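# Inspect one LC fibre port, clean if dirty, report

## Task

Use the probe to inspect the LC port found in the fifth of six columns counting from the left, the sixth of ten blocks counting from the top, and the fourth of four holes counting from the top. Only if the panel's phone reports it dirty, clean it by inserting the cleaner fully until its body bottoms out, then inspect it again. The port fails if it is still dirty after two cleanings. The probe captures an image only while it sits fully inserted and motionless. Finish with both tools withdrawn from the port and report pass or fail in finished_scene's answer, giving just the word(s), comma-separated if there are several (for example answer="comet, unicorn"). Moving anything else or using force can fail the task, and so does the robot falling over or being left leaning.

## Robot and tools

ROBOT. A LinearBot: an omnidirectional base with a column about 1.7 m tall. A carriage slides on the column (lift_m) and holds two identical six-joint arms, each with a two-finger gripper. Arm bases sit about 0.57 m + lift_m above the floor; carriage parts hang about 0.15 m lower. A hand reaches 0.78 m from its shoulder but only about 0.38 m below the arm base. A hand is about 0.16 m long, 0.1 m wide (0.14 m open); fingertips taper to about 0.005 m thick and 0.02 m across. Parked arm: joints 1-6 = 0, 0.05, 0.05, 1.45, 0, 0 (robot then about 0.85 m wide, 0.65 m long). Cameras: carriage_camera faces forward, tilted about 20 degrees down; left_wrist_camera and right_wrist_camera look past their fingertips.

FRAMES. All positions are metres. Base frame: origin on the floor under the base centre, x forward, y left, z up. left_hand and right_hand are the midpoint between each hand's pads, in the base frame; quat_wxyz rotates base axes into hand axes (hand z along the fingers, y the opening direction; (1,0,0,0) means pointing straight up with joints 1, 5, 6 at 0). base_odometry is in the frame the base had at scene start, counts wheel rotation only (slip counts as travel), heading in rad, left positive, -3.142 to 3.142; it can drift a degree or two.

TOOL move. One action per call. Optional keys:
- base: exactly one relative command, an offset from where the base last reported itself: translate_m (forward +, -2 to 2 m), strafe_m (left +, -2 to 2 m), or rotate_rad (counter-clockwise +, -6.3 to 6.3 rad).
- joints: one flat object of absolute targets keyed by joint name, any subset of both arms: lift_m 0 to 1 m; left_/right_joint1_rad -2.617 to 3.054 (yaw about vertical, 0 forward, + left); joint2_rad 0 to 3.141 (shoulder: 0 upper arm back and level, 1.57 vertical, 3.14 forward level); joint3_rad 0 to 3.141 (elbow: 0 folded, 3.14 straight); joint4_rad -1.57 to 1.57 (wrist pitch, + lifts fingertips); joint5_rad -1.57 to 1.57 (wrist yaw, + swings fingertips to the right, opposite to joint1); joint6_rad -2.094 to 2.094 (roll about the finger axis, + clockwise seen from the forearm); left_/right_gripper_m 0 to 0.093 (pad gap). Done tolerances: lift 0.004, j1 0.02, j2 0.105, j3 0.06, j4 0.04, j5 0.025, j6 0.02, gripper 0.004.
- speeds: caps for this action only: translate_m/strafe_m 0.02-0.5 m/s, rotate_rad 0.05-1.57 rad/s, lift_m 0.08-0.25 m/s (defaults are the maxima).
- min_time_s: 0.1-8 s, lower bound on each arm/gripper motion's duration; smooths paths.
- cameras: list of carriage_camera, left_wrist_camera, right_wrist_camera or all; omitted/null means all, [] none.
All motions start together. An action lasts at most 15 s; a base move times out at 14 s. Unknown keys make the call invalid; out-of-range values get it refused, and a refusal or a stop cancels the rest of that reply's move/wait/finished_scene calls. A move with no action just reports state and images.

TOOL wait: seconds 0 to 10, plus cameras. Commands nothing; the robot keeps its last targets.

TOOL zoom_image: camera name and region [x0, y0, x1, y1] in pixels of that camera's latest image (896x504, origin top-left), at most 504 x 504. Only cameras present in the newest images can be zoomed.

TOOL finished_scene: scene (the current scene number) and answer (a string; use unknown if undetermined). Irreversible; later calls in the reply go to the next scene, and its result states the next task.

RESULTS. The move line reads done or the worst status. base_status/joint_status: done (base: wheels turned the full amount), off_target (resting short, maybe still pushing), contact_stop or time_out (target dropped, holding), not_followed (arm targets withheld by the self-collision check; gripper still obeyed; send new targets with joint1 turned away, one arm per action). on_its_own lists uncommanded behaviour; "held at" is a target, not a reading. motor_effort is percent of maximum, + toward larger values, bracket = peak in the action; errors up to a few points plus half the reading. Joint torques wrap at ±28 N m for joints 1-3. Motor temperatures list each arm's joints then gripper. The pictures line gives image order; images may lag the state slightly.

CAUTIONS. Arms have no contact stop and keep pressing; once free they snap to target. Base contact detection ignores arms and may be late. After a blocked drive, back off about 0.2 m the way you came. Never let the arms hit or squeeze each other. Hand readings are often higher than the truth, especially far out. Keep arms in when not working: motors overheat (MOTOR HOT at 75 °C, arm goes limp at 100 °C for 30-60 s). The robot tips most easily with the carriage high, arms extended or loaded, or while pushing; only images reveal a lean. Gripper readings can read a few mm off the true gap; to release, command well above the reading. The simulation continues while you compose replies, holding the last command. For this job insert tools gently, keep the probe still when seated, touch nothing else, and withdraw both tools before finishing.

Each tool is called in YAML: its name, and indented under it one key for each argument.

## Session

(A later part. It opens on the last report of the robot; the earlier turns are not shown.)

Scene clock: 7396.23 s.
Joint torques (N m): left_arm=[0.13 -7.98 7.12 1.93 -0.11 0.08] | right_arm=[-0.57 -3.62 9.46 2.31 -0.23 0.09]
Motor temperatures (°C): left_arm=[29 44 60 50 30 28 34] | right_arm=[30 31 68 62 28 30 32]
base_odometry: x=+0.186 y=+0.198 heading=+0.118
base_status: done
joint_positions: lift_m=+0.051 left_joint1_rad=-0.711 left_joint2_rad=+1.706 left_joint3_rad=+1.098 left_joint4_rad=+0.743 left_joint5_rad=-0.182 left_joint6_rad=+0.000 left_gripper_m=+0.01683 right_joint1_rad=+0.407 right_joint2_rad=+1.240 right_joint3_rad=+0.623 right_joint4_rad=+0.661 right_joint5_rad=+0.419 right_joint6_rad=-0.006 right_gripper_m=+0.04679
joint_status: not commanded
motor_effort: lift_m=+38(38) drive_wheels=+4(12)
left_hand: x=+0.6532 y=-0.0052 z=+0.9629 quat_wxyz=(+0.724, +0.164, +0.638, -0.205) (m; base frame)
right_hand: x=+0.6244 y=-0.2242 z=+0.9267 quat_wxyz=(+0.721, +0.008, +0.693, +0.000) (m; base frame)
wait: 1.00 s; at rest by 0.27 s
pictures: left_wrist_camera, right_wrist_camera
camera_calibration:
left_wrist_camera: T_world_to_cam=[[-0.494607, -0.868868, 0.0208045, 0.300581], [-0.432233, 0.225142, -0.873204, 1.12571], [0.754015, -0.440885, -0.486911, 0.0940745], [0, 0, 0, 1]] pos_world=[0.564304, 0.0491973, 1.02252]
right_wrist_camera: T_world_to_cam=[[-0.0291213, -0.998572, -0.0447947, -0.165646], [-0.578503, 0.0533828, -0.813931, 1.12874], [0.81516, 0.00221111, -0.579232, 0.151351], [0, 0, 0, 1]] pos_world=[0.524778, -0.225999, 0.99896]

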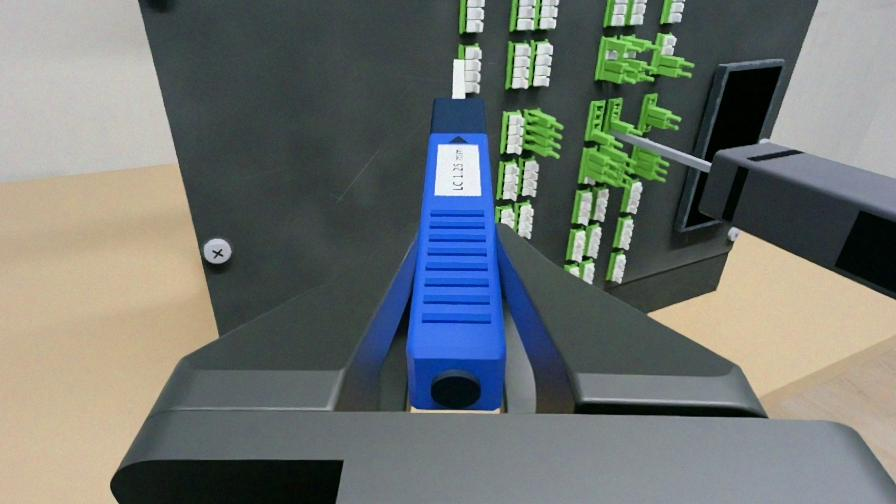

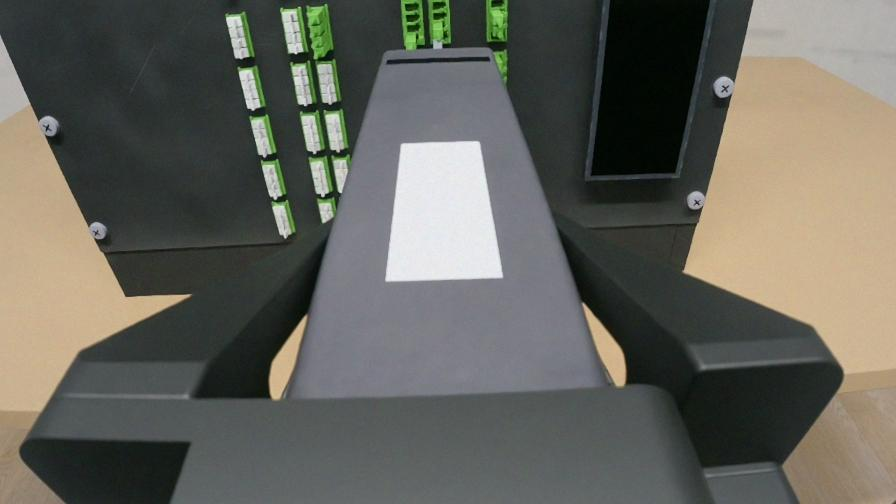

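zoom_image:
  camera: "right_wrist_camera"
  region: [428, 32, 448, 48]

zoom_image:
  camera: "left_wrist_camera"
  region: [604, 122, 620, 138]

zoom_image:
  camera: "left_wrist_camera"
  region: [616, 120, 646, 150]

Scaled by 25.200 from the camera's 896x504 image, which has a finer 1280x720 frame.

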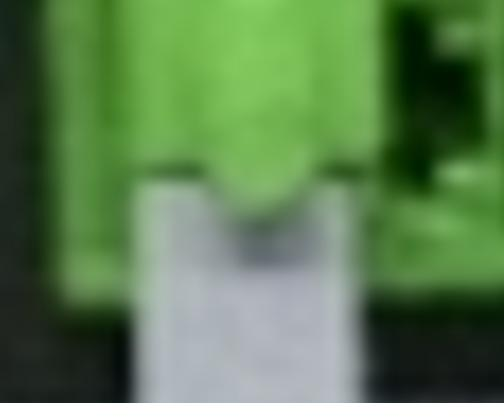

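Scaled by 31.500 from the camera's 896x504 image, which has a finer 1280x720 frame.

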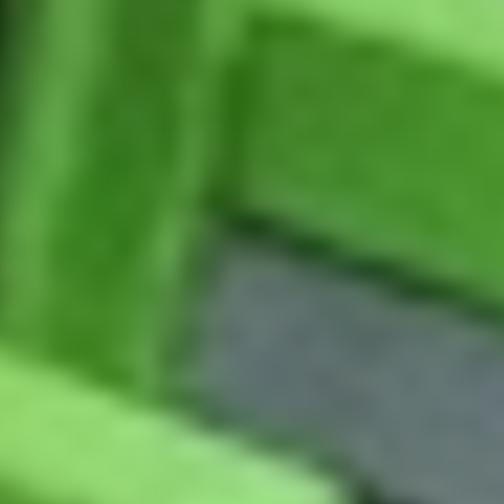

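Scaled by 16.800 from the camera's 896x504 image, which has a finer 1280x720 frame.

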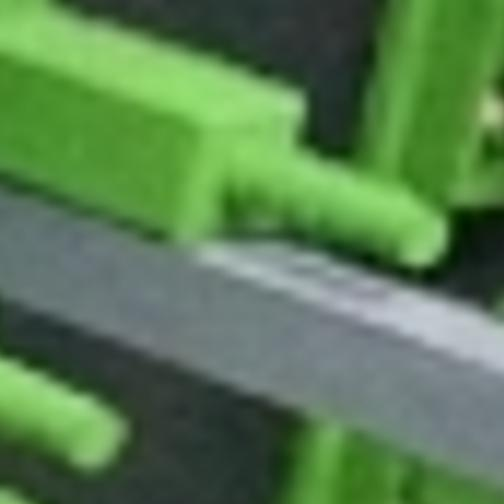

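move:
  base: {"translate_m": -0.005}
  speeds: {"translate_m": 0.02}
  cameras: []

move:
  joints: {"right_joint1_rad": 0.3925, "right_joint5_rad": 0.388}
  min_time_s: 1.5
  cameras: []

move:
  joints: {"right_joint1_rad": 0.399, "right_joint5_rad": 0.399}
  min_time_s: 1.0
  cameras: []

move:
  base: {"translate_m": -0.003}
  speeds: {"translate_m": 0.02}
  cameras: []

move:
  base: {"translate_m": 0.003}
  speeds: {"translate_m": 0.02}
  cameras: []

wait:
  seconds: 1
  cameras: ["right_wrist_camera", "left_wrist_camera"]

zoom_image:
  camera: "right_wrist_camera"
  region: [425, 22, 453, 50]

zoom_image:
  camera: "left_wrist_camera"
  region: [596, 120, 620, 144]

Scene clock: 7509.43 s.
Joint torques (N m): left_arm=[0.14 -7.99 7.15 1.91 -0.11 0.07] | right_arm=[-0.5 -3.6 9.47 2.32 -0.15 0.09]
Motor temperatures (°C): left_arm=[29 44 60 50 30 28 34] | right_arm=[30 31 68 62 28 30 32]
move: done
base_odometry: x=+0.181 y=+0.197 heading=+0.118
base_status: done
joint_positions: lift_m=+0.051 left_joint1_rad=-0.711 left_joint2_rad=+1.706 left_joint3_rad=+1.098 left_joint4_rad=+0.743 left_joint5_rad=-0.182 left_joint6_rad=+0.000 left_gripper_m=+0.01683 right_joint1_rad=+0.406 right_joint2_rad=+1.240 right_joint3_rad=+0.623 right_joint4_rad=+0.661 right_joint5_rad=+0.411 right_joint6_rad=-0.006 right_gripper_m=+0.04679
joint_status: not commanded
motor_effort: lift_m=+38(38) drive_wheels=-5(8)
left_hand: x=+0.6532 y=-0.0052 z=+0.9629 quat_wxyz=(+0.724, +0.164, +0.638, -0.205) (m; base frame)
right_hand: x=+0.6245 y=-0.2232 z=+0.9265 quat_wxyz=(+0.721, +0.006, +0.693, +0.002) (m; base frame)
pictures: none
No camera images: "cameras" was empty.

Scene clock: 7511.23 s.
Joint torques (N m): left_arm=[0.13 -7.99 7.1 1.93 -0.11 0.07] | right_arm=[-0.47 -3.63 9.47 2.3 -0.14 0.09]
Motor temperatures (°C): left_arm=[29 44 60 50 30 28 34] | right_arm=[30 31 68 62 28 30 32]
move: done
base_odometry: x=+0.181 y=+0.197 heading=+0.118
base_status: not commanded
joint_positions: lift_m=+0.051 left_joint1_rad=-0.711 left_joint2_rad=+1.706 left_joint3_rad=+1.098 left_joint4_rad=+0.743 left_joint5_rad=-0.182 left_joint6_rad=+0.000 left_gripper_m=+0.01683 right_joint1_rad=+0.399 right_joint2_rad=+1.240 right_joint3_rad=+0.623 right_joint4_rad=+0.661 right_joint5_rad=+0.400 right_joint6_rad=-0.006 right_gripper_m=+0.04679
joint_status: all done
motor_effort: lift_m=+38(38) drive_wheels=-5(5)
left_hand: x=+0.6532 y=-0.0052 z=+0.9629 quat_wxyz=(+0.724, +0.164, +0.638, -0.205) (m; base frame)
right_hand: x=+0.6252 y=-0.2242 z=+0.9265 quat_wxyz=(+0.721, +0.004, +0.693, +0.003) (m; base frame)
pictures: none
No camera images: "cameras" was empty.

Scene clock: 7512.53 s.
Joint torques (N m): left_arm=[0.13 -7.98 7.1 1.93 -0.11 0.08] | right_arm=[0.08 -3.67 9.43 2.3 -0.01 0.08]
Motor temperatures (°C): left_arm=[29 44 60 50 30 28 34] | right_arm=[30 31 68 62 28 30 32]
move: done
base_odometry: x=+0.181 y=+0.197 heading=+0.118
base_status: not commanded
joint_positions: lift_m=+0.051 left_joint1_rad=-0.711 left_joint2_rad=+1.706 left_joint3_rad=+1.098 left_joint4_rad=+0.743 left_joint5_rad=-0.182 left_joint6_rad=+0.000 left_gripper_m=+0.01683 right_joint1_rad=+0.399 right_joint2_rad=+1.240 right_joint3_rad=+0.623 right_joint4_rad=+0.661 right_joint5_rad=+0.400 right_joint6_rad=-0.006 right_gripper_m=+0.04679
joint_status: all done
motor_effort: lift_m=+38(38) drive_wheels=-5(5)
left_hand: x=+0.6532 y=-0.0052 z=+0.9629 quat_wxyz=(+0.724, +0.164, +0.638, -0.205) (m; base frame)
right_hand: x=+0.6252 y=-0.2242 z=+0.9265 quat_wxyz=(+0.721, +0.004, +0.693, +0.003) (m; base frame)
pictures: none
No camera images: "cameras" was empty.

Scene clock: 7513.17 s.
Joint torques (N m): left_arm=[0.21 -7.99 7.21 1.93 -0.11 0.08] | right_arm=[0.12 -3.71 9.5 2.32 -0.01 0.08]
Motor temperatures (°C): left_arm=[29 44 60 50 30 28 34] | right_arm=[30 31 68 62 28 30 32]
move: done
base_odometry: x=+0.179 y=+0.197 heading=+0.117
base_status: done
joint_positions: lift_m=+0.051 left_joint1_rad=-0.711 left_joint2_rad=+1.706 left_joint3_rad=+1.098 left_joint4_rad=+0.744 left_joint5_rad=-0.182 left_joint6_rad=+0.000 left_gripper_m=+0.01683 right_joint1_rad=+0.399 right_joint2_rad=+1.240 right_joint3_rad=+0.623 right_joint4_rad=+0.660 right_joint5_rad=+0.400 right_joint6_rad=-0.006 right_gripper_m=+0.04679
joint_status: not commanded
motor_effort: lift_m=+38(38) drive_wheels=-5(11)
left_hand: x=+0.6532 y=-0.0052 z=+0.9631 quat_wxyz=(+0.724, +0.164, +0.638, -0.205) (m; base frame)
right_hand: x=+0.6252 y=-0.2242 z=+0.9265 quat_wxyz=(+0.721, +0.004, +0.693, +0.003) (m; base frame)
pictures: none
No camera images: "cameras" was empty.

Scene clock: 7513.77 s.
Joint torques (N m): left_arm=[0.14 -8.06 7.1 1.94 -0.11 0.07] | right_arm=[0.12 -3.67 9.5 2.3 -0.02 0.09]
Motor temperatures (°C): left_arm=[29 44 60 50 30 28 34] | right_arm=[30 31 68 62 28 30 32]
move: done
base_odometry: x=+0.181 y=+0.197 heading=+0.117
base_status: done
joint_positions: lift_m=+0.051 left_joint1_rad=-0.711 left_joint2_rad=+1.706 left_joint3_rad=+1.098 left_joint4_rad=+0.743 left_joint5_rad=-0.182 left_joint6_rad=+0.000 left_gripper_m=+0.01683 right_joint1_rad=+0.399 right_joint2_rad=+1.240 right_joint3_rad=+0.623 right_joint4_rad=+0.661 right_joint5_rad=+0.400 right_joint6_rad=-0.006 right_gripper_m=+0.04679
joint_status: not commanded
motor_effort: lift_m=+38(38) drive_wheels=-1(8)
left_hand: x=+0.6532 y=-0.0052 z=+0.9630 quat_wxyz=(+0.724, +0.164, +0.638, -0.205) (m; base frame)
right_hand: x=+0.6253 y=-0.2242 z=+0.9264 quat_wxyz=(+0.721, +0.004, +0.693, +0.003) (m; base frame)
pictures: none
No camera images: "cameras" was empty.

Scene clock: 7514.77 s.
Joint torques (N m): left_arm=[0.14 -7.99 7.1 1.93 -0.11 0.07] | right_arm=[0.09 -3.7 9.48 2.31 -0.01 0.09]
Motor temperatures (°C): left_arm=[29 44 60 50 30 28 34] | right_arm=[30 31 68 62 28 30 32]
base_odometry: x=+0.181 y=+0.197 heading=+0.117
base_status: done
joint_positions: lift_m=+0.051 left_joint1_rad=-0.711 left_joint2_rad=+1.706 left_joint3_rad=+1.098 left_joint4_rad=+0.743 left_joint5_rad=-0.182 left_joint6_rad=+0.000 left_gripper_m=+0.01683 right_joint1_rad=+0.399 right_joint2_rad=+1.240 right_joint3_rad=+0.623 right_joint4_rad=+0.661 right_joint5_rad=+0.400 right_joint6_rad=-0.006 right_gripper_m=+0.04679
joint_status: not commanded
motor_effort: lift_m=+38(38) drive_wheels=+1(8)
left_hand: x=+0.6532 y=-0.0052 z=+0.9630 quat_wxyz=(+0.724, +0.164, +0.638, -0.205) (m; base frame)
right_hand: x=+0.6253 y=-0.2242 z=+0.9264 quat_wxyz=(+0.721, +0.004, +0.693, +0.003) (m; base frame)
wait: 1.00 s; at rest by 0.27 s
pictures: left_wrist_camera, right_wrist_camera
camera_calibration:
left_wrist_camera: T_world_to_cam=[[-0.494631, -0.868853, 0.0208474, 0.30055], [-0.431932, 0.224939, -0.873406, 1.12575], [0.754172, -0.441018, -0.486547, 0.09362], [0, 0, 0, 1]] pos_world=[0.564305, 0.0491964, 1.02252]
right_wrist_camera: T_world_to_cam=[[-0.0185474, -0.99888, -0.0435226, -0.173414], [-0.579648, 0.0462107, -0.813555, 1.12781], [0.814656, 0.0101384, -0.579856, 0.153094], [0, 0, 0, 1]] pos_world=[0.525798, -0.226889, 0.998762]

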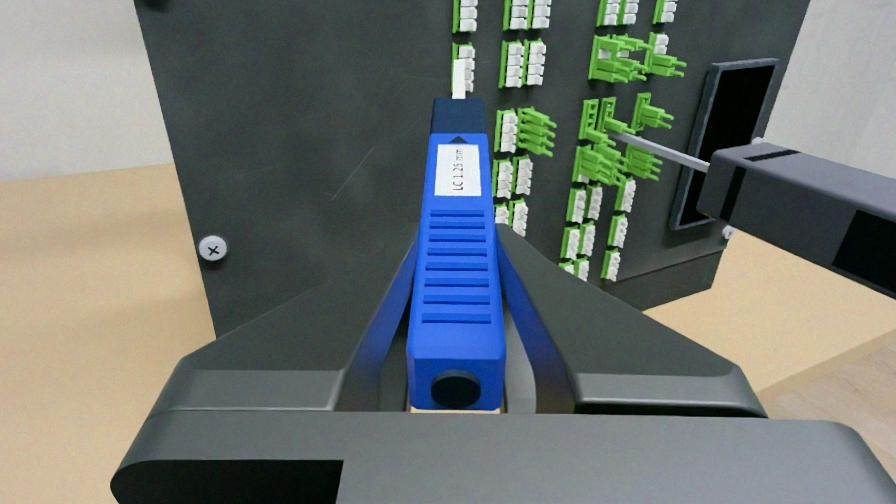

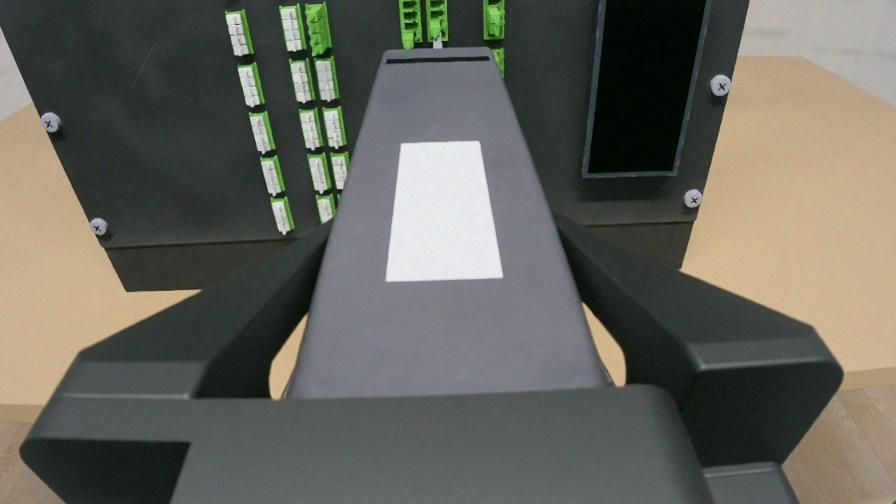

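Scaled by 18.000 from the camera's 896x504 image, which has a finer 1280x720 frame.

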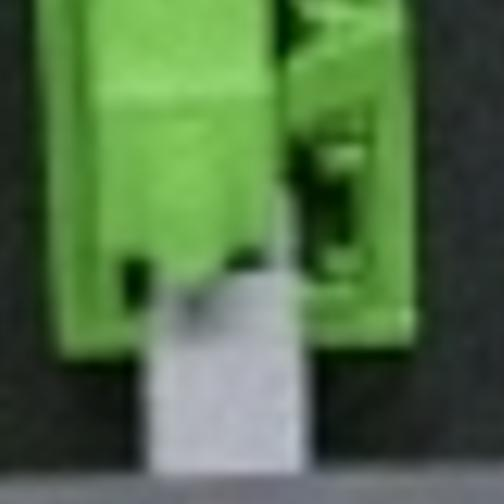

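Scaled by 21.000 from the camera's 896x504 image, which has a finer 1280x720 frame.

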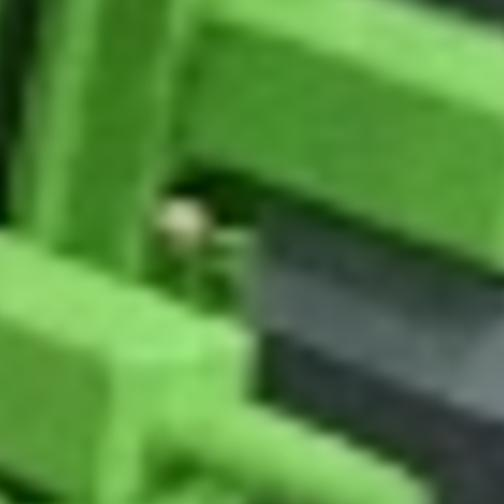

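move:
  cameras: ["right_wrist_camera","left_wrist_camera"]

zoom_image:
  camera: "right_wrist_camera"
  region: [425, 22, 453, 50]

zoom_image:
  camera: "left_wrist_camera"
  region: [596, 120, 620, 144]

Scene clock: 7554.67 s.
Joint torques (N m): left_arm=[0.12 -7.99 7.1 1.93 -0.11 0.08] | right_arm=[0.08 -3.69 9.46 2.31 -0.01 0.09]
Motor temperatures (°C): left_arm=[29 44 60 50 30 28 34] | right_arm=[30 31 68 62 28 30 32]
base_odometry: x=+0.181 y=+0.197 heading=+0.117
base_status: done
joint_positions: lift_m=+0.051 left_joint1_rad=-0.711 left_joint2_rad=+1.706 left_joint3_rad=+1.098 left_joint4_rad=+0.743 left_joint5_rad=-0.182 left_joint6_rad=+0.000 left_gripper_m=+0.01683 right_joint1_rad=+0.399 right_joint2_rad=+1.240 right_joint3_rad=+0.623 right_joint4_rad=+0.661 right_joint5_rad=+0.400 right_joint6_rad=-0.006 right_gripper_m=+0.04679
joint_status: not commanded
motor_effort: lift_m=+38(38) drive_wheels=+1(8)
left_hand: x=+0.6532 y=-0.0052 z=+0.9630 quat_wxyz=(+0.724, +0.164, +0.638, -0.205) (m; base frame)
right_hand: x=+0.6253 y=-0.2242 z=+0.9264 quat_wxyz=(+0.721, +0.004, +0.693, +0.003) (m; base frame)
pictures: left_wrist_camera, right_wrist_camera
camera_calibration:
left_wrist_camera: T_world_to_cam=[[-0.494631, -0.868853, 0.0208474, 0.30055], [-0.431932, 0.224939, -0.873406, 1.12575], [0.754172, -0.441018, -0.486547, 0.09362], [0, 0, 0, 1]] pos_world=[0.564305, 0.0491964, 1.02252]
right_wrist_camera: T_world_to_cam=[[-0.0185474, -0.99888, -0.0435226, -0.173414], [-0.579648, 0.0462107, -0.813555, 1.12781], [0.814656, 0.0101384, -0.579856, 0.153094], [0, 0, 0, 1]] pos_world=[0.525798, -0.226889, 0.998762]

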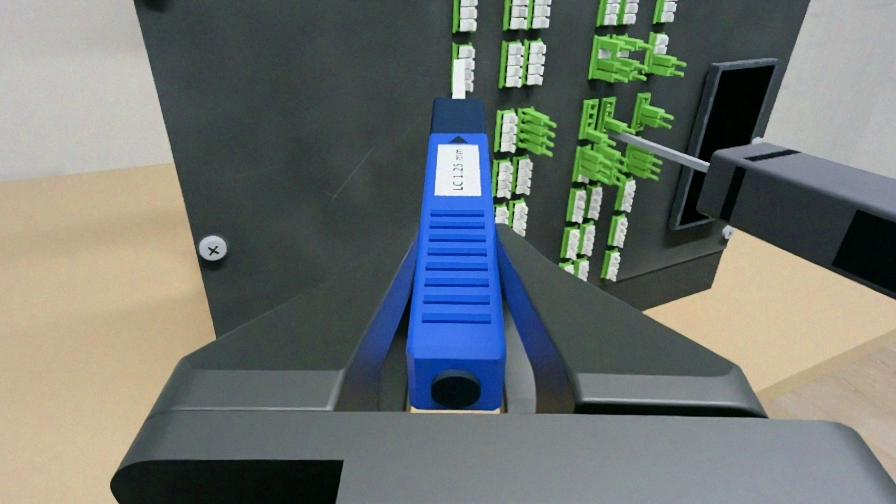

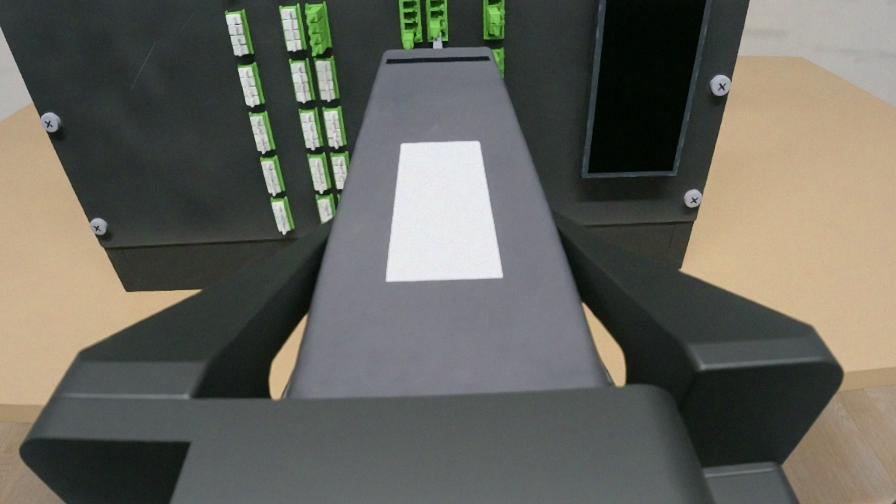

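Scaled by 18.000 from the camera's 896x504 image, which has a finer 1280x720 frame.

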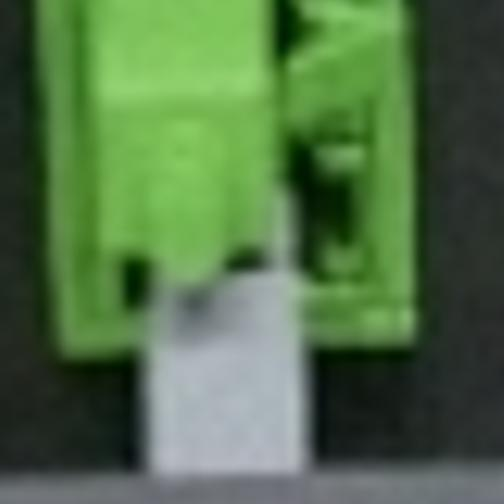

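Scaled by 21.000 from the camera's 896x504 image, which has a finer 1280x720 frame.

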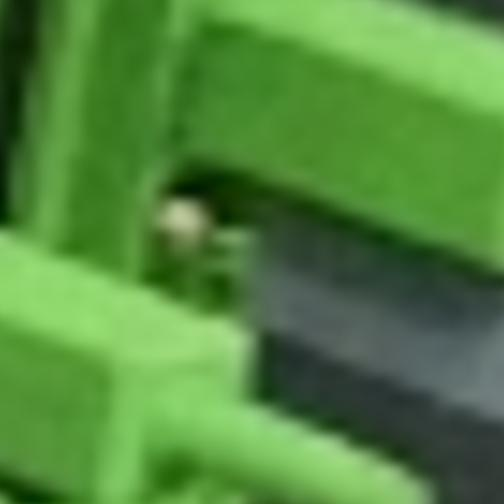

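move:
  base: {"rotate_rad": 0.0022}
  speeds: {"rotate_rad": 0.05}
  joints: {"lift_m": 0.0500}
  cameras: []

wait:
  seconds: 1.5
  cameras: ["right_wrist_camera", "left_wrist_camera"]

zoom_image:
  camera: "right_wrist_camera"
  region: [425, 22, 453, 50]

zoom_image:
  camera: "left_wrist_camera"
  region: [596, 120, 620, 144]

Scene clock: 7573.47 s.
Joint torques (N m): left_arm=[0.16 -7.94 7.06 1.94 -0.11 0.08] | right_arm=[0.09 -3.73 9.44 2.31 0.01 0.09]
Motor temperatures (°C): left_arm=[29 44 60 50 30 28 34] | right_arm=[30 31 68 62 28 30 32]
move: done
base_odometry: x=+0.181 y=+0.197 heading=+0.119
base_status: done
joint_positions: lift_m=+0.050 left_joint1_rad=-0.711 left_joint2_rad=+1.706 left_joint3_rad=+1.098 left_joint4_rad=+0.743 left_joint5_rad=-0.182 left_joint6_rad=+0.000 left_gripper_m=+0.01683 right_joint1_rad=+0.399 right_joint2_rad=+1.241 right_joint3_rad=+0.623 right_joint4_rad=+0.661 right_joint5_rad=+0.400 right_joint6_rad=-0.006 right_gripper_m=+0.04679
joint_status: all done
motor_effort: lift_m=+30(30) drive_wheels=-3(5)
left_hand: x=+0.6532 y=-0.0052 z=+0.9624 quat_wxyz=(+0.724, +0.164, +0.638, -0.205) (m; base frame)
right_hand: x=+0.6253 y=-0.2239 z=+0.9258 quat_wxyz=(+0.721, +0.004, +0.693, +0.003) (m; base frame)
pictures: none
No camera images: "cameras" was empty.

Scene clock: 7574.97 s.
Joint torques (N m): left_arm=[0.12 -7.98 7.1 1.93 -0.11 0.08] | right_arm=[0.06 -3.73 9.46 2.31 -0.01 0.09]
Motor temperatures (°C): left_arm=[29 44 60 50 30 28 34] | right_arm=[30 31 68 62 28 30 32]
base_odometry: x=+0.181 y=+0.197 heading=+0.119
base_status: done
joint_positions: lift_m=+0.050 left_joint1_rad=-0.711 left_joint2_rad=+1.706 left_joint3_rad=+1.098 left_joint4_rad=+0.743 left_joint5_rad=-0.182 left_joint6_rad=+0.000 left_gripper_m=+0.01683 right_joint1_rad=+0.399 right_joint2_rad=+1.241 right_joint3_rad=+0.623 right_joint4_rad=+0.661 right_joint5_rad=+0.400 right_joint6_rad=-0.006 right_gripper_m=+0.04679
joint_status: all done
motor_effort: lift_m=+30(30) drive_wheels=-3(5)
left_hand: x=+0.6532 y=-0.0052 z=+0.9624 quat_wxyz=(+0.724, +0.164, +0.638, -0.205) (m; base frame)
right_hand: x=+0.6253 y=-0.2239 z=+0.9258 quat_wxyz=(+0.721, +0.004, +0.693, +0.003) (m; base frame)
wait: 1.50 s; at rest by 0.27 s
pictures: left_wrist_camera, right_wrist_camera
camera_calibration:
left_wrist_camera: T_world_to_cam=[[-0.494631, -0.868853, 0.0208474, 0.300563], [-0.431932, 0.224939, -0.873406, 1.12523], [0.754172, -0.441018, -0.486547, 0.093328], [0, 0, 0, 1]] pos_world=[0.564305, 0.0491964, 1.02192]
right_wrist_camera: T_world_to_cam=[[-0.0178277, -0.998892, -0.0435476, -0.1737], [-0.579682, 0.0458135, -0.813554, 1.12716], [0.814648, 0.0107399, -0.579856, 0.152827], [0, 0, 0, 1]] pos_world=[0.525799, -0.226788, 0.998062]

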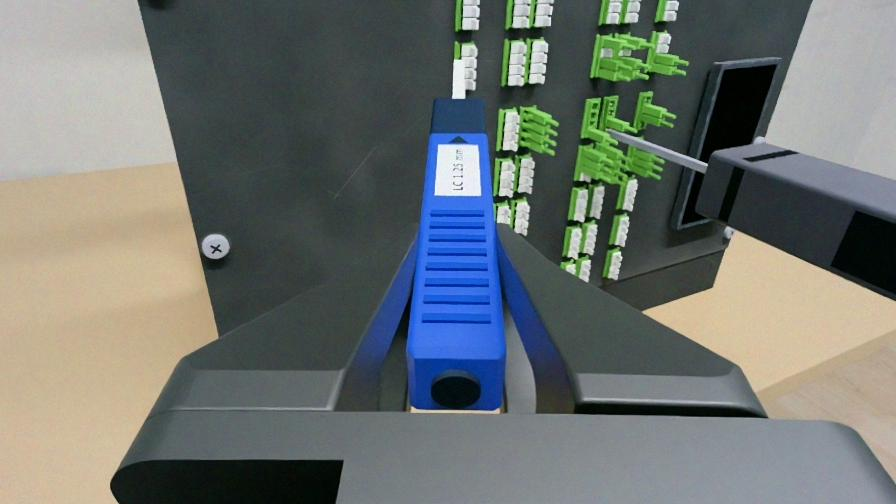

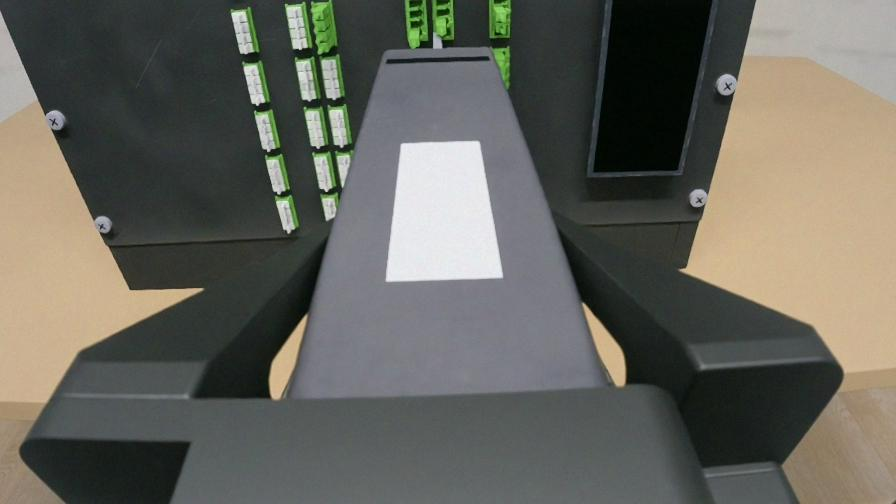

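Scaled by 18.000 from the camera's 896x504 image, which has a finer 1280x720 frame.

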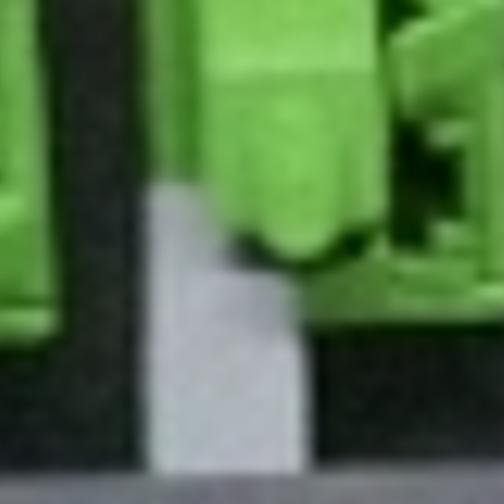

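Scaled by 21.000 from the camera's 896x504 image, which has a finer 1280x720 frame.

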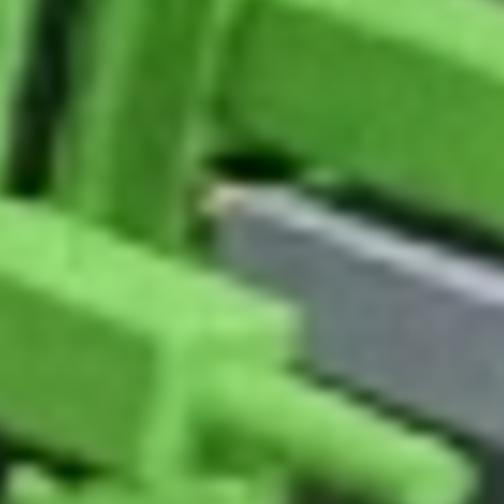

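move:
  base: {"rotate_rad": -0.002}
  speeds: {"rotate_rad": 0.05}
  cameras: []

wait:
  seconds: 1.2
  cameras: ["right_wrist_camera"]

zoom_image:
  camera: "right_wrist_camera"
  region: [425, 22, 453, 50]

Scene clock: 7582.40 s.
Joint torques (N m): left_arm=[0.14 -7.99 7.08 1.93 -0.11 0.07] | right_arm=[0.05 -3.73 9.44 2.3 0 0.09]
Motor temperatures (°C): left_arm=[29 44 60 50 30 28 34] | right_arm=[30 31 68 62 28 30 32]
move: done
base_odometry: x=+0.181 y=+0.197 heading=+0.117
base_status: done
joint_positions: lift_m=+0.050 left_joint1_rad=-0.711 left_joint2_rad=+1.706 left_joint3_rad=+1.098 left_joint4_rad=+0.743 left_joint5_rad=-0.182 left_joint6_rad=+0.000 left_gripper_m=+0.01683 right_joint1_rad=+0.399 right_joint2_rad=+1.241 right_joint3_rad=+0.623 right_joint4_rad=+0.661 right_joint5_rad=+0.400 right_joint6_rad=-0.006 right_gripper_m=+0.04679
joint_status: not commanded
motor_effort: lift_m=+30(30) drive_wheels=-1(2)
left_hand: x=+0.6532 y=-0.0052 z=+0.9624 quat_wxyz=(+0.724, +0.164, +0.638, -0.205) (m; base frame)
right_hand: x=+0.6254 y=-0.2239 z=+0.9256 quat_wxyz=(+0.721, +0.004, +0.693, +0.003) (m; base frame)
pictures: none
No camera images: "cameras" was empty.

Scene clock: 7583.60 s.
Joint torques (N m): left_arm=[0.16 -8.01 7.1 1.93 -0.12 0.08] | right_arm=[0.06 -3.77 9.47 2.3 -0.01 0.09]
Motor temperatures (°C): left_arm=[29 44 60 50 30 28 34] | right_arm=[30 31 68 62 28 30 32]
base_odometry: x=+0.181 y=+0.197 heading=+0.117
base_status: done
joint_positions: lift_m=+0.050 left_joint1_rad=-0.711 left_joint2_rad=+1.706 left_joint3_rad=+1.098 left_joint4_rad=+0.743 left_joint5_rad=-0.182 left_joint6_rad=+0.000 left_gripper_m=+0.01683 right_joint1_rad=+0.399 right_joint2_rad=+1.241 right_joint3_rad=+0.623 right_joint4_rad=+0.661 right_joint5_rad=+0.400 right_joint6_rad=-0.006 right_gripper_m=+0.04679
joint_status: not commanded
motor_effort: lift_m=+30(30) drive_wheels=-1(2)
left_hand: x=+0.6532 y=-0.0052 z=+0.9624 quat_wxyz=(+0.724, +0.164, +0.638, -0.205) (m; base frame)
right_hand: x=+0.6254 y=-0.2239 z=+0.9256 quat_wxyz=(+0.721, +0.004, +0.693, +0.003) (m; base frame)
wait: 1.20 s; at rest by 0.27 s
pictures: right_wrist_camera
camera_calibration:
right_wrist_camera: T_world_to_cam=[[-0.0178043, -0.998903, -0.0433217, -0.173843], [-0.579911, 0.045613, -0.813402, 1.12706], [0.814486, 0.0106407, -0.580086, 0.152979], [0, 0, 0, 1]] pos_world=[0.525899, -0.226688, 0.997962]

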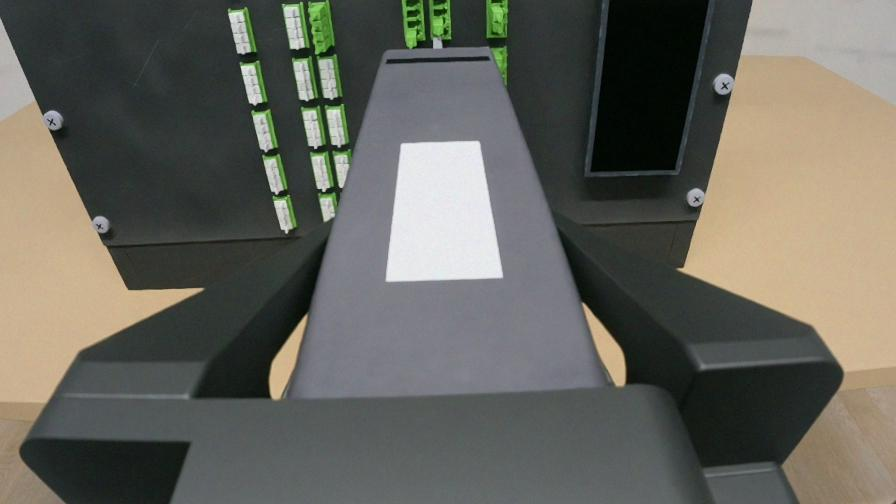

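Scaled by 18.000 from the camera's 896x504 image, which has a finer 1280x720 frame.

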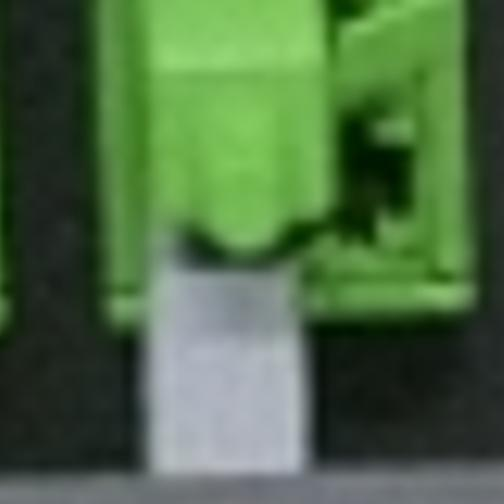

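move:
  base: {"rotate_rad": -0.0014}
  speeds: {"rotate_rad": 0.05}
  cameras: []

wait:
  seconds: 1.2
  cameras: ["right_wrist_camera", "left_wrist_camera"]

zoom_image:
  camera: "right_wrist_camera"
  region: [425, 22, 453, 50]

zoom_image:
  camera: "left_wrist_camera"
  region: [596, 120, 620, 144]

Scene clock: 7592.30 s.
Joint torques (N m): left_arm=[0.13 -7.98 7.1 1.93 -0.11 0.07] | right_arm=[0.09 -3.73 9.46 2.3 -0.01 0.08]
Motor temperatures (°C): left_arm=[29 44 60 50 30 28 34] | right_arm=[30 31 68 62 28 30 32]
move: done
base_odometry: x=+0.181 y=+0.197 heading=+0.116
base_status: done
joint_positions: lift_m=+0.050 left_joint1_rad=-0.711 left_joint2_rad=+1.706 left_joint3_rad=+1.098 left_joint4_rad=+0.743 left_joint5_rad=-0.182 left_joint6_rad=+0.000 left_gripper_m=+0.01683 right_joint1_rad=+0.399 right_joint2_rad=+1.241 right_joint3_rad=+0.623 right_joint4_rad=+0.661 right_joint5_rad=+0.400 right_joint6_rad=-0.006 right_gripper_m=+0.04679
joint_status: not commanded
motor_effort: lift_m=+30(30) drive_wheels=-3(4)
left_hand: x=+0.6532 y=-0.0052 z=+0.9624 quat_wxyz=(+0.724, +0.164, +0.638, -0.205) (m; base frame)
right_hand: x=+0.6254 y=-0.2239 z=+0.9256 quat_wxyz=(+0.721, +0.004, +0.693, +0.003) (m; base frame)
pictures: none
No camera images: "cameras" was empty.

Scene clock: 7593.50 s.
Joint torques (N m): left_arm=[0.13 -7.98 7.09 1.93 -0.11 0.08] | right_arm=[0.08 -3.77 9.47 2.31 -0.01 0.08]
Motor temperatures (°C): left_arm=[29 44 60 50 30 28 34] | right_arm=[30 31 68 62 28 30 32]
base_odometry: x=+0.181 y=+0.197 heading=+0.116
base_status: done
joint_positions: lift_m=+0.050 left_joint1_rad=-0.711 left_joint2_rad=+1.706 left_joint3_rad=+1.098 left_joint4_rad=+0.743 left_joint5_rad=-0.182 left_joint6_rad=+0.000 left_gripper_m=+0.01683 right_joint1_rad=+0.399 right_joint2_rad=+1.241 right_joint3_rad=+0.623 right_joint4_rad=+0.661 right_joint5_rad=+0.400 right_joint6_rad=-0.006 right_gripper_m=+0.04679
joint_status: not commanded
motor_effort: lift_m=+30(30) drive_wheels=-3(4)
left_hand: x=+0.6532 y=-0.0052 z=+0.9624 quat_wxyz=(+0.724, +0.164, +0.638, -0.205) (m; base frame)
right_hand: x=+0.6254 y=-0.2239 z=+0.9256 quat_wxyz=(+0.721, +0.004, +0.693, +0.003) (m; base frame)
wait: 1.20 s; at rest by 0.27 s
pictures: left_wrist_camera, right_wrist_camera
camera_calibration:
left_wrist_camera: T_world_to_cam=[[-0.494631, -0.868853, 0.0208474, 0.300563], [-0.431932, 0.224939, -0.873406, 1.12523], [0.754172, -0.441018, -0.486547, 0.093328], [0, 0, 0, 1]] pos_world=[0.564305, 0.0491964, 1.02192]
right_wrist_camera: T_world_to_cam=[[-0.0178043, -0.998903, -0.0433217, -0.173843], [-0.579911, 0.045613, -0.813402, 1.12706], [0.814486, 0.0106407, -0.580086, 0.152979], [0, 0, 0, 1]] pos_world=[0.525899, -0.226688, 0.997962]

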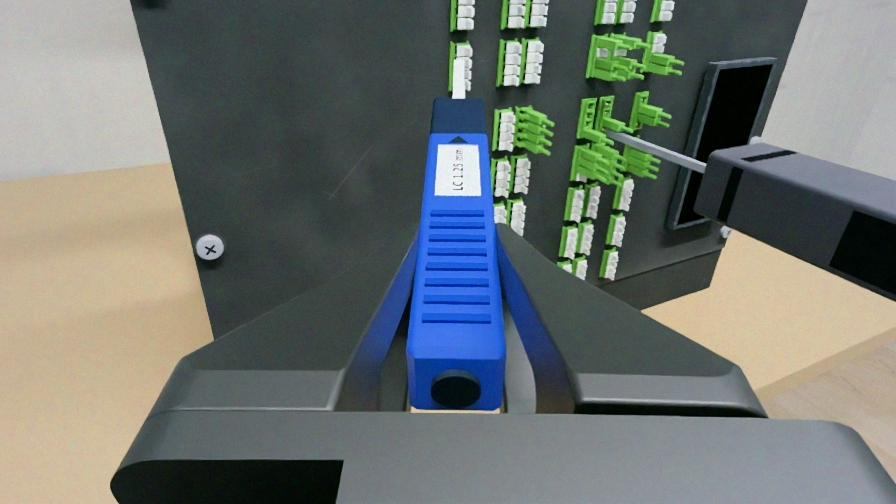

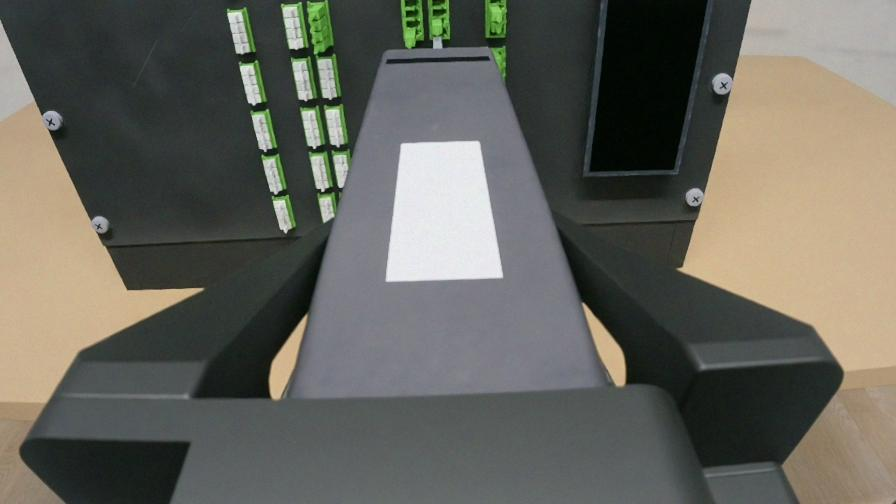

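Scaled by 18.000 from the camera's 896x504 image, which has a finer 1280x720 frame.

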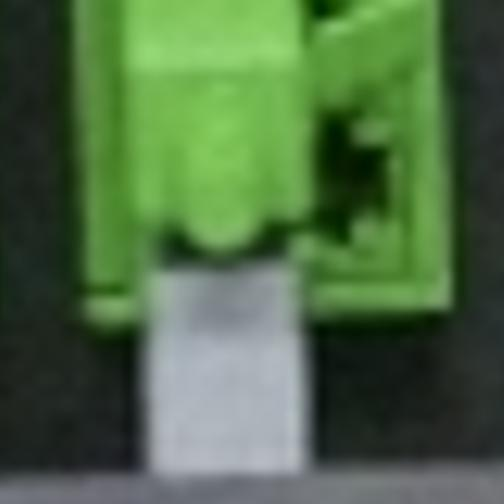

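Scaled by 21.000 from the camera's 896x504 image, which has a finer 1280x720 frame.

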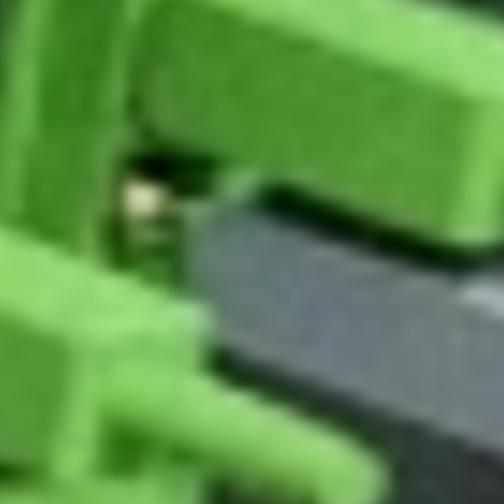

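move:
  base: {"translate_m": 0.0022}
  speeds: {"translate_m": 0.02}
  cameras: []

wait:
  seconds: 1.2
  cameras: ["right_wrist_camera", "left_wrist_camera"]

zoom_image:
  camera: "right_wrist_camera"
  region: [425, 22, 453, 50]

zoom_image:
  camera: "left_wrist_camera"
  region: [596, 120, 620, 144]

Scene clock: 7640.23 s.
Joint torques (N m): left_arm=[0.12 -7.87 6.95 1.91 -0.11 0.08] | right_arm=[0.05 -3.77 9.43 2.3 -0.01 0.08]
Motor temperatures (°C): left_arm=[29 44 60 50 30 28 34] | right_arm=[30 31 69 62 28 30 32]
move: done
base_odometry: x=+0.183 y=+0.198 heading=+0.116
base_status: done
joint_positions: lift_m=+0.050 left_joint1_rad=-0.710 left_joint2_rad=+1.706 left_joint3_rad=+1.098 left_joint4_rad=+0.743 left_joint5_rad=-0.182 left_joint6_rad=+0.000 left_gripper_m=+0.01683 right_joint1_rad=+0.399 right_joint2_rad=+1.242 right_joint3_rad=+0.623 right_joint4_rad=+0.661 right_joint5_rad=+0.400 right_joint6_rad=-0.006 right_gripper_m=+0.04679
joint_status: not commanded
motor_effort: lift_m=+30(30) drive_wheels=+5(9)
left_hand: x=+0.6533 y=-0.0050 z=+0.9624 quat_wxyz=(+0.724, +0.164, +0.638, -0.205) (m; base frame)
right_hand: x=+0.6255 y=-0.2238 z=+0.9253 quat_wxyz=(+0.721, +0.004, +0.693, +0.003) (m; base frame)
pictures: none
No camera images: "cameras" was empty.

Scene clock: 7641.43 s.
Joint torques (N m): left_arm=[0.12 -7.98 7.09 1.93 -0.11 0.08] | right_arm=[0.06 -3.84 9.46 2.31 0 0.09]
Motor temperatures (°C): left_arm=[29 44 60 50 30 28 34] | right_arm=[30 31 69 62 28 30 32]
base_odometry: x=+0.183 y=+0.198 heading=+0.116
base_status: done
joint_positions: lift_m=+0.050 left_joint1_rad=-0.710 left_joint2_rad=+1.706 left_joint3_rad=+1.098 left_joint4_rad=+0.743 left_joint5_rad=-0.182 left_joint6_rad=+0.000 left_gripper_m=+0.01683 right_joint1_rad=+0.399 right_joint2_rad=+1.242 right_joint3_rad=+0.623 right_joint4_rad=+0.661 right_joint5_rad=+0.400 right_joint6_rad=-0.006 right_gripper_m=+0.04679
joint_status: not commanded
motor_effort: lift_m=+30(30) drive_wheels=+5(9)
left_hand: x=+0.6533 y=-0.0050 z=+0.9624 quat_wxyz=(+0.724, +0.164, +0.638, -0.205) (m; base frame)
right_hand: x=+0.6255 y=-0.2238 z=+0.9253 quat_wxyz=(+0.721, +0.004, +0.693, +0.003) (m; base frame)
wait: 1.20 s; at rest by 0.27 s
pictures: left_wrist_camera, right_wrist_camera
camera_calibration:
left_wrist_camera: T_world_to_cam=[[-0.494263, -0.869062, 0.0208681, 0.300481], [-0.432028, 0.224735, -0.87341, 1.12532], [0.754358, -0.44071, -0.486537, 0.0931667], [0, 0, 0, 1]] pos_world=[0.564405, 0.0492973, 1.02192]
right_wrist_camera: T_world_to_cam=[[-0.0177995, -0.998913, -0.0430877, -0.173986], [-0.580498, 0.045412, -0.812994, 1.12686], [0.814067, 0.0105414, -0.580675, 0.153484], [0, 0, 0, 1]] pos_world=[0.526099, -0.226588, 0.997761]

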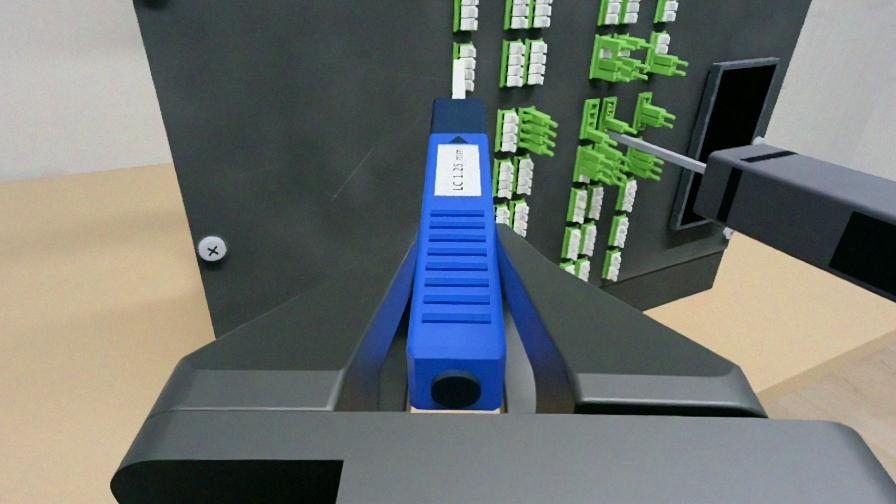

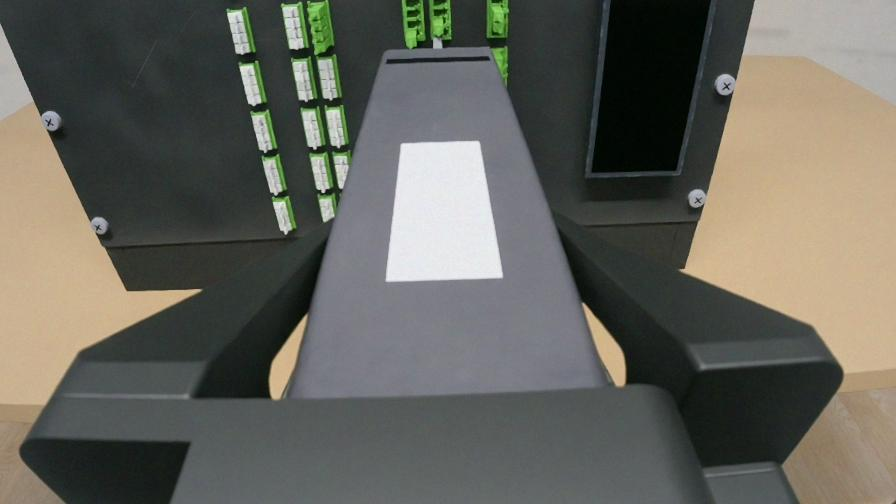

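Scaled by 18.000 from the camera's 896x504 image, which has a finer 1280x720 frame.

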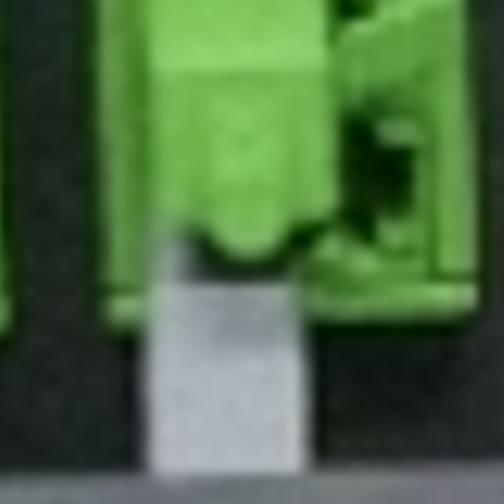

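Scaled by 21.000 from the camera's 896x504 image, which has a finer 1280x720 frame.

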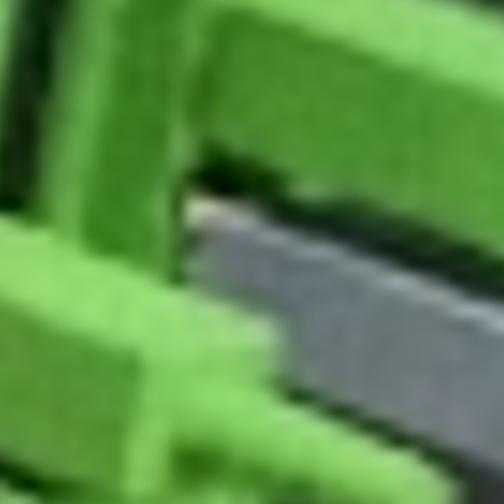

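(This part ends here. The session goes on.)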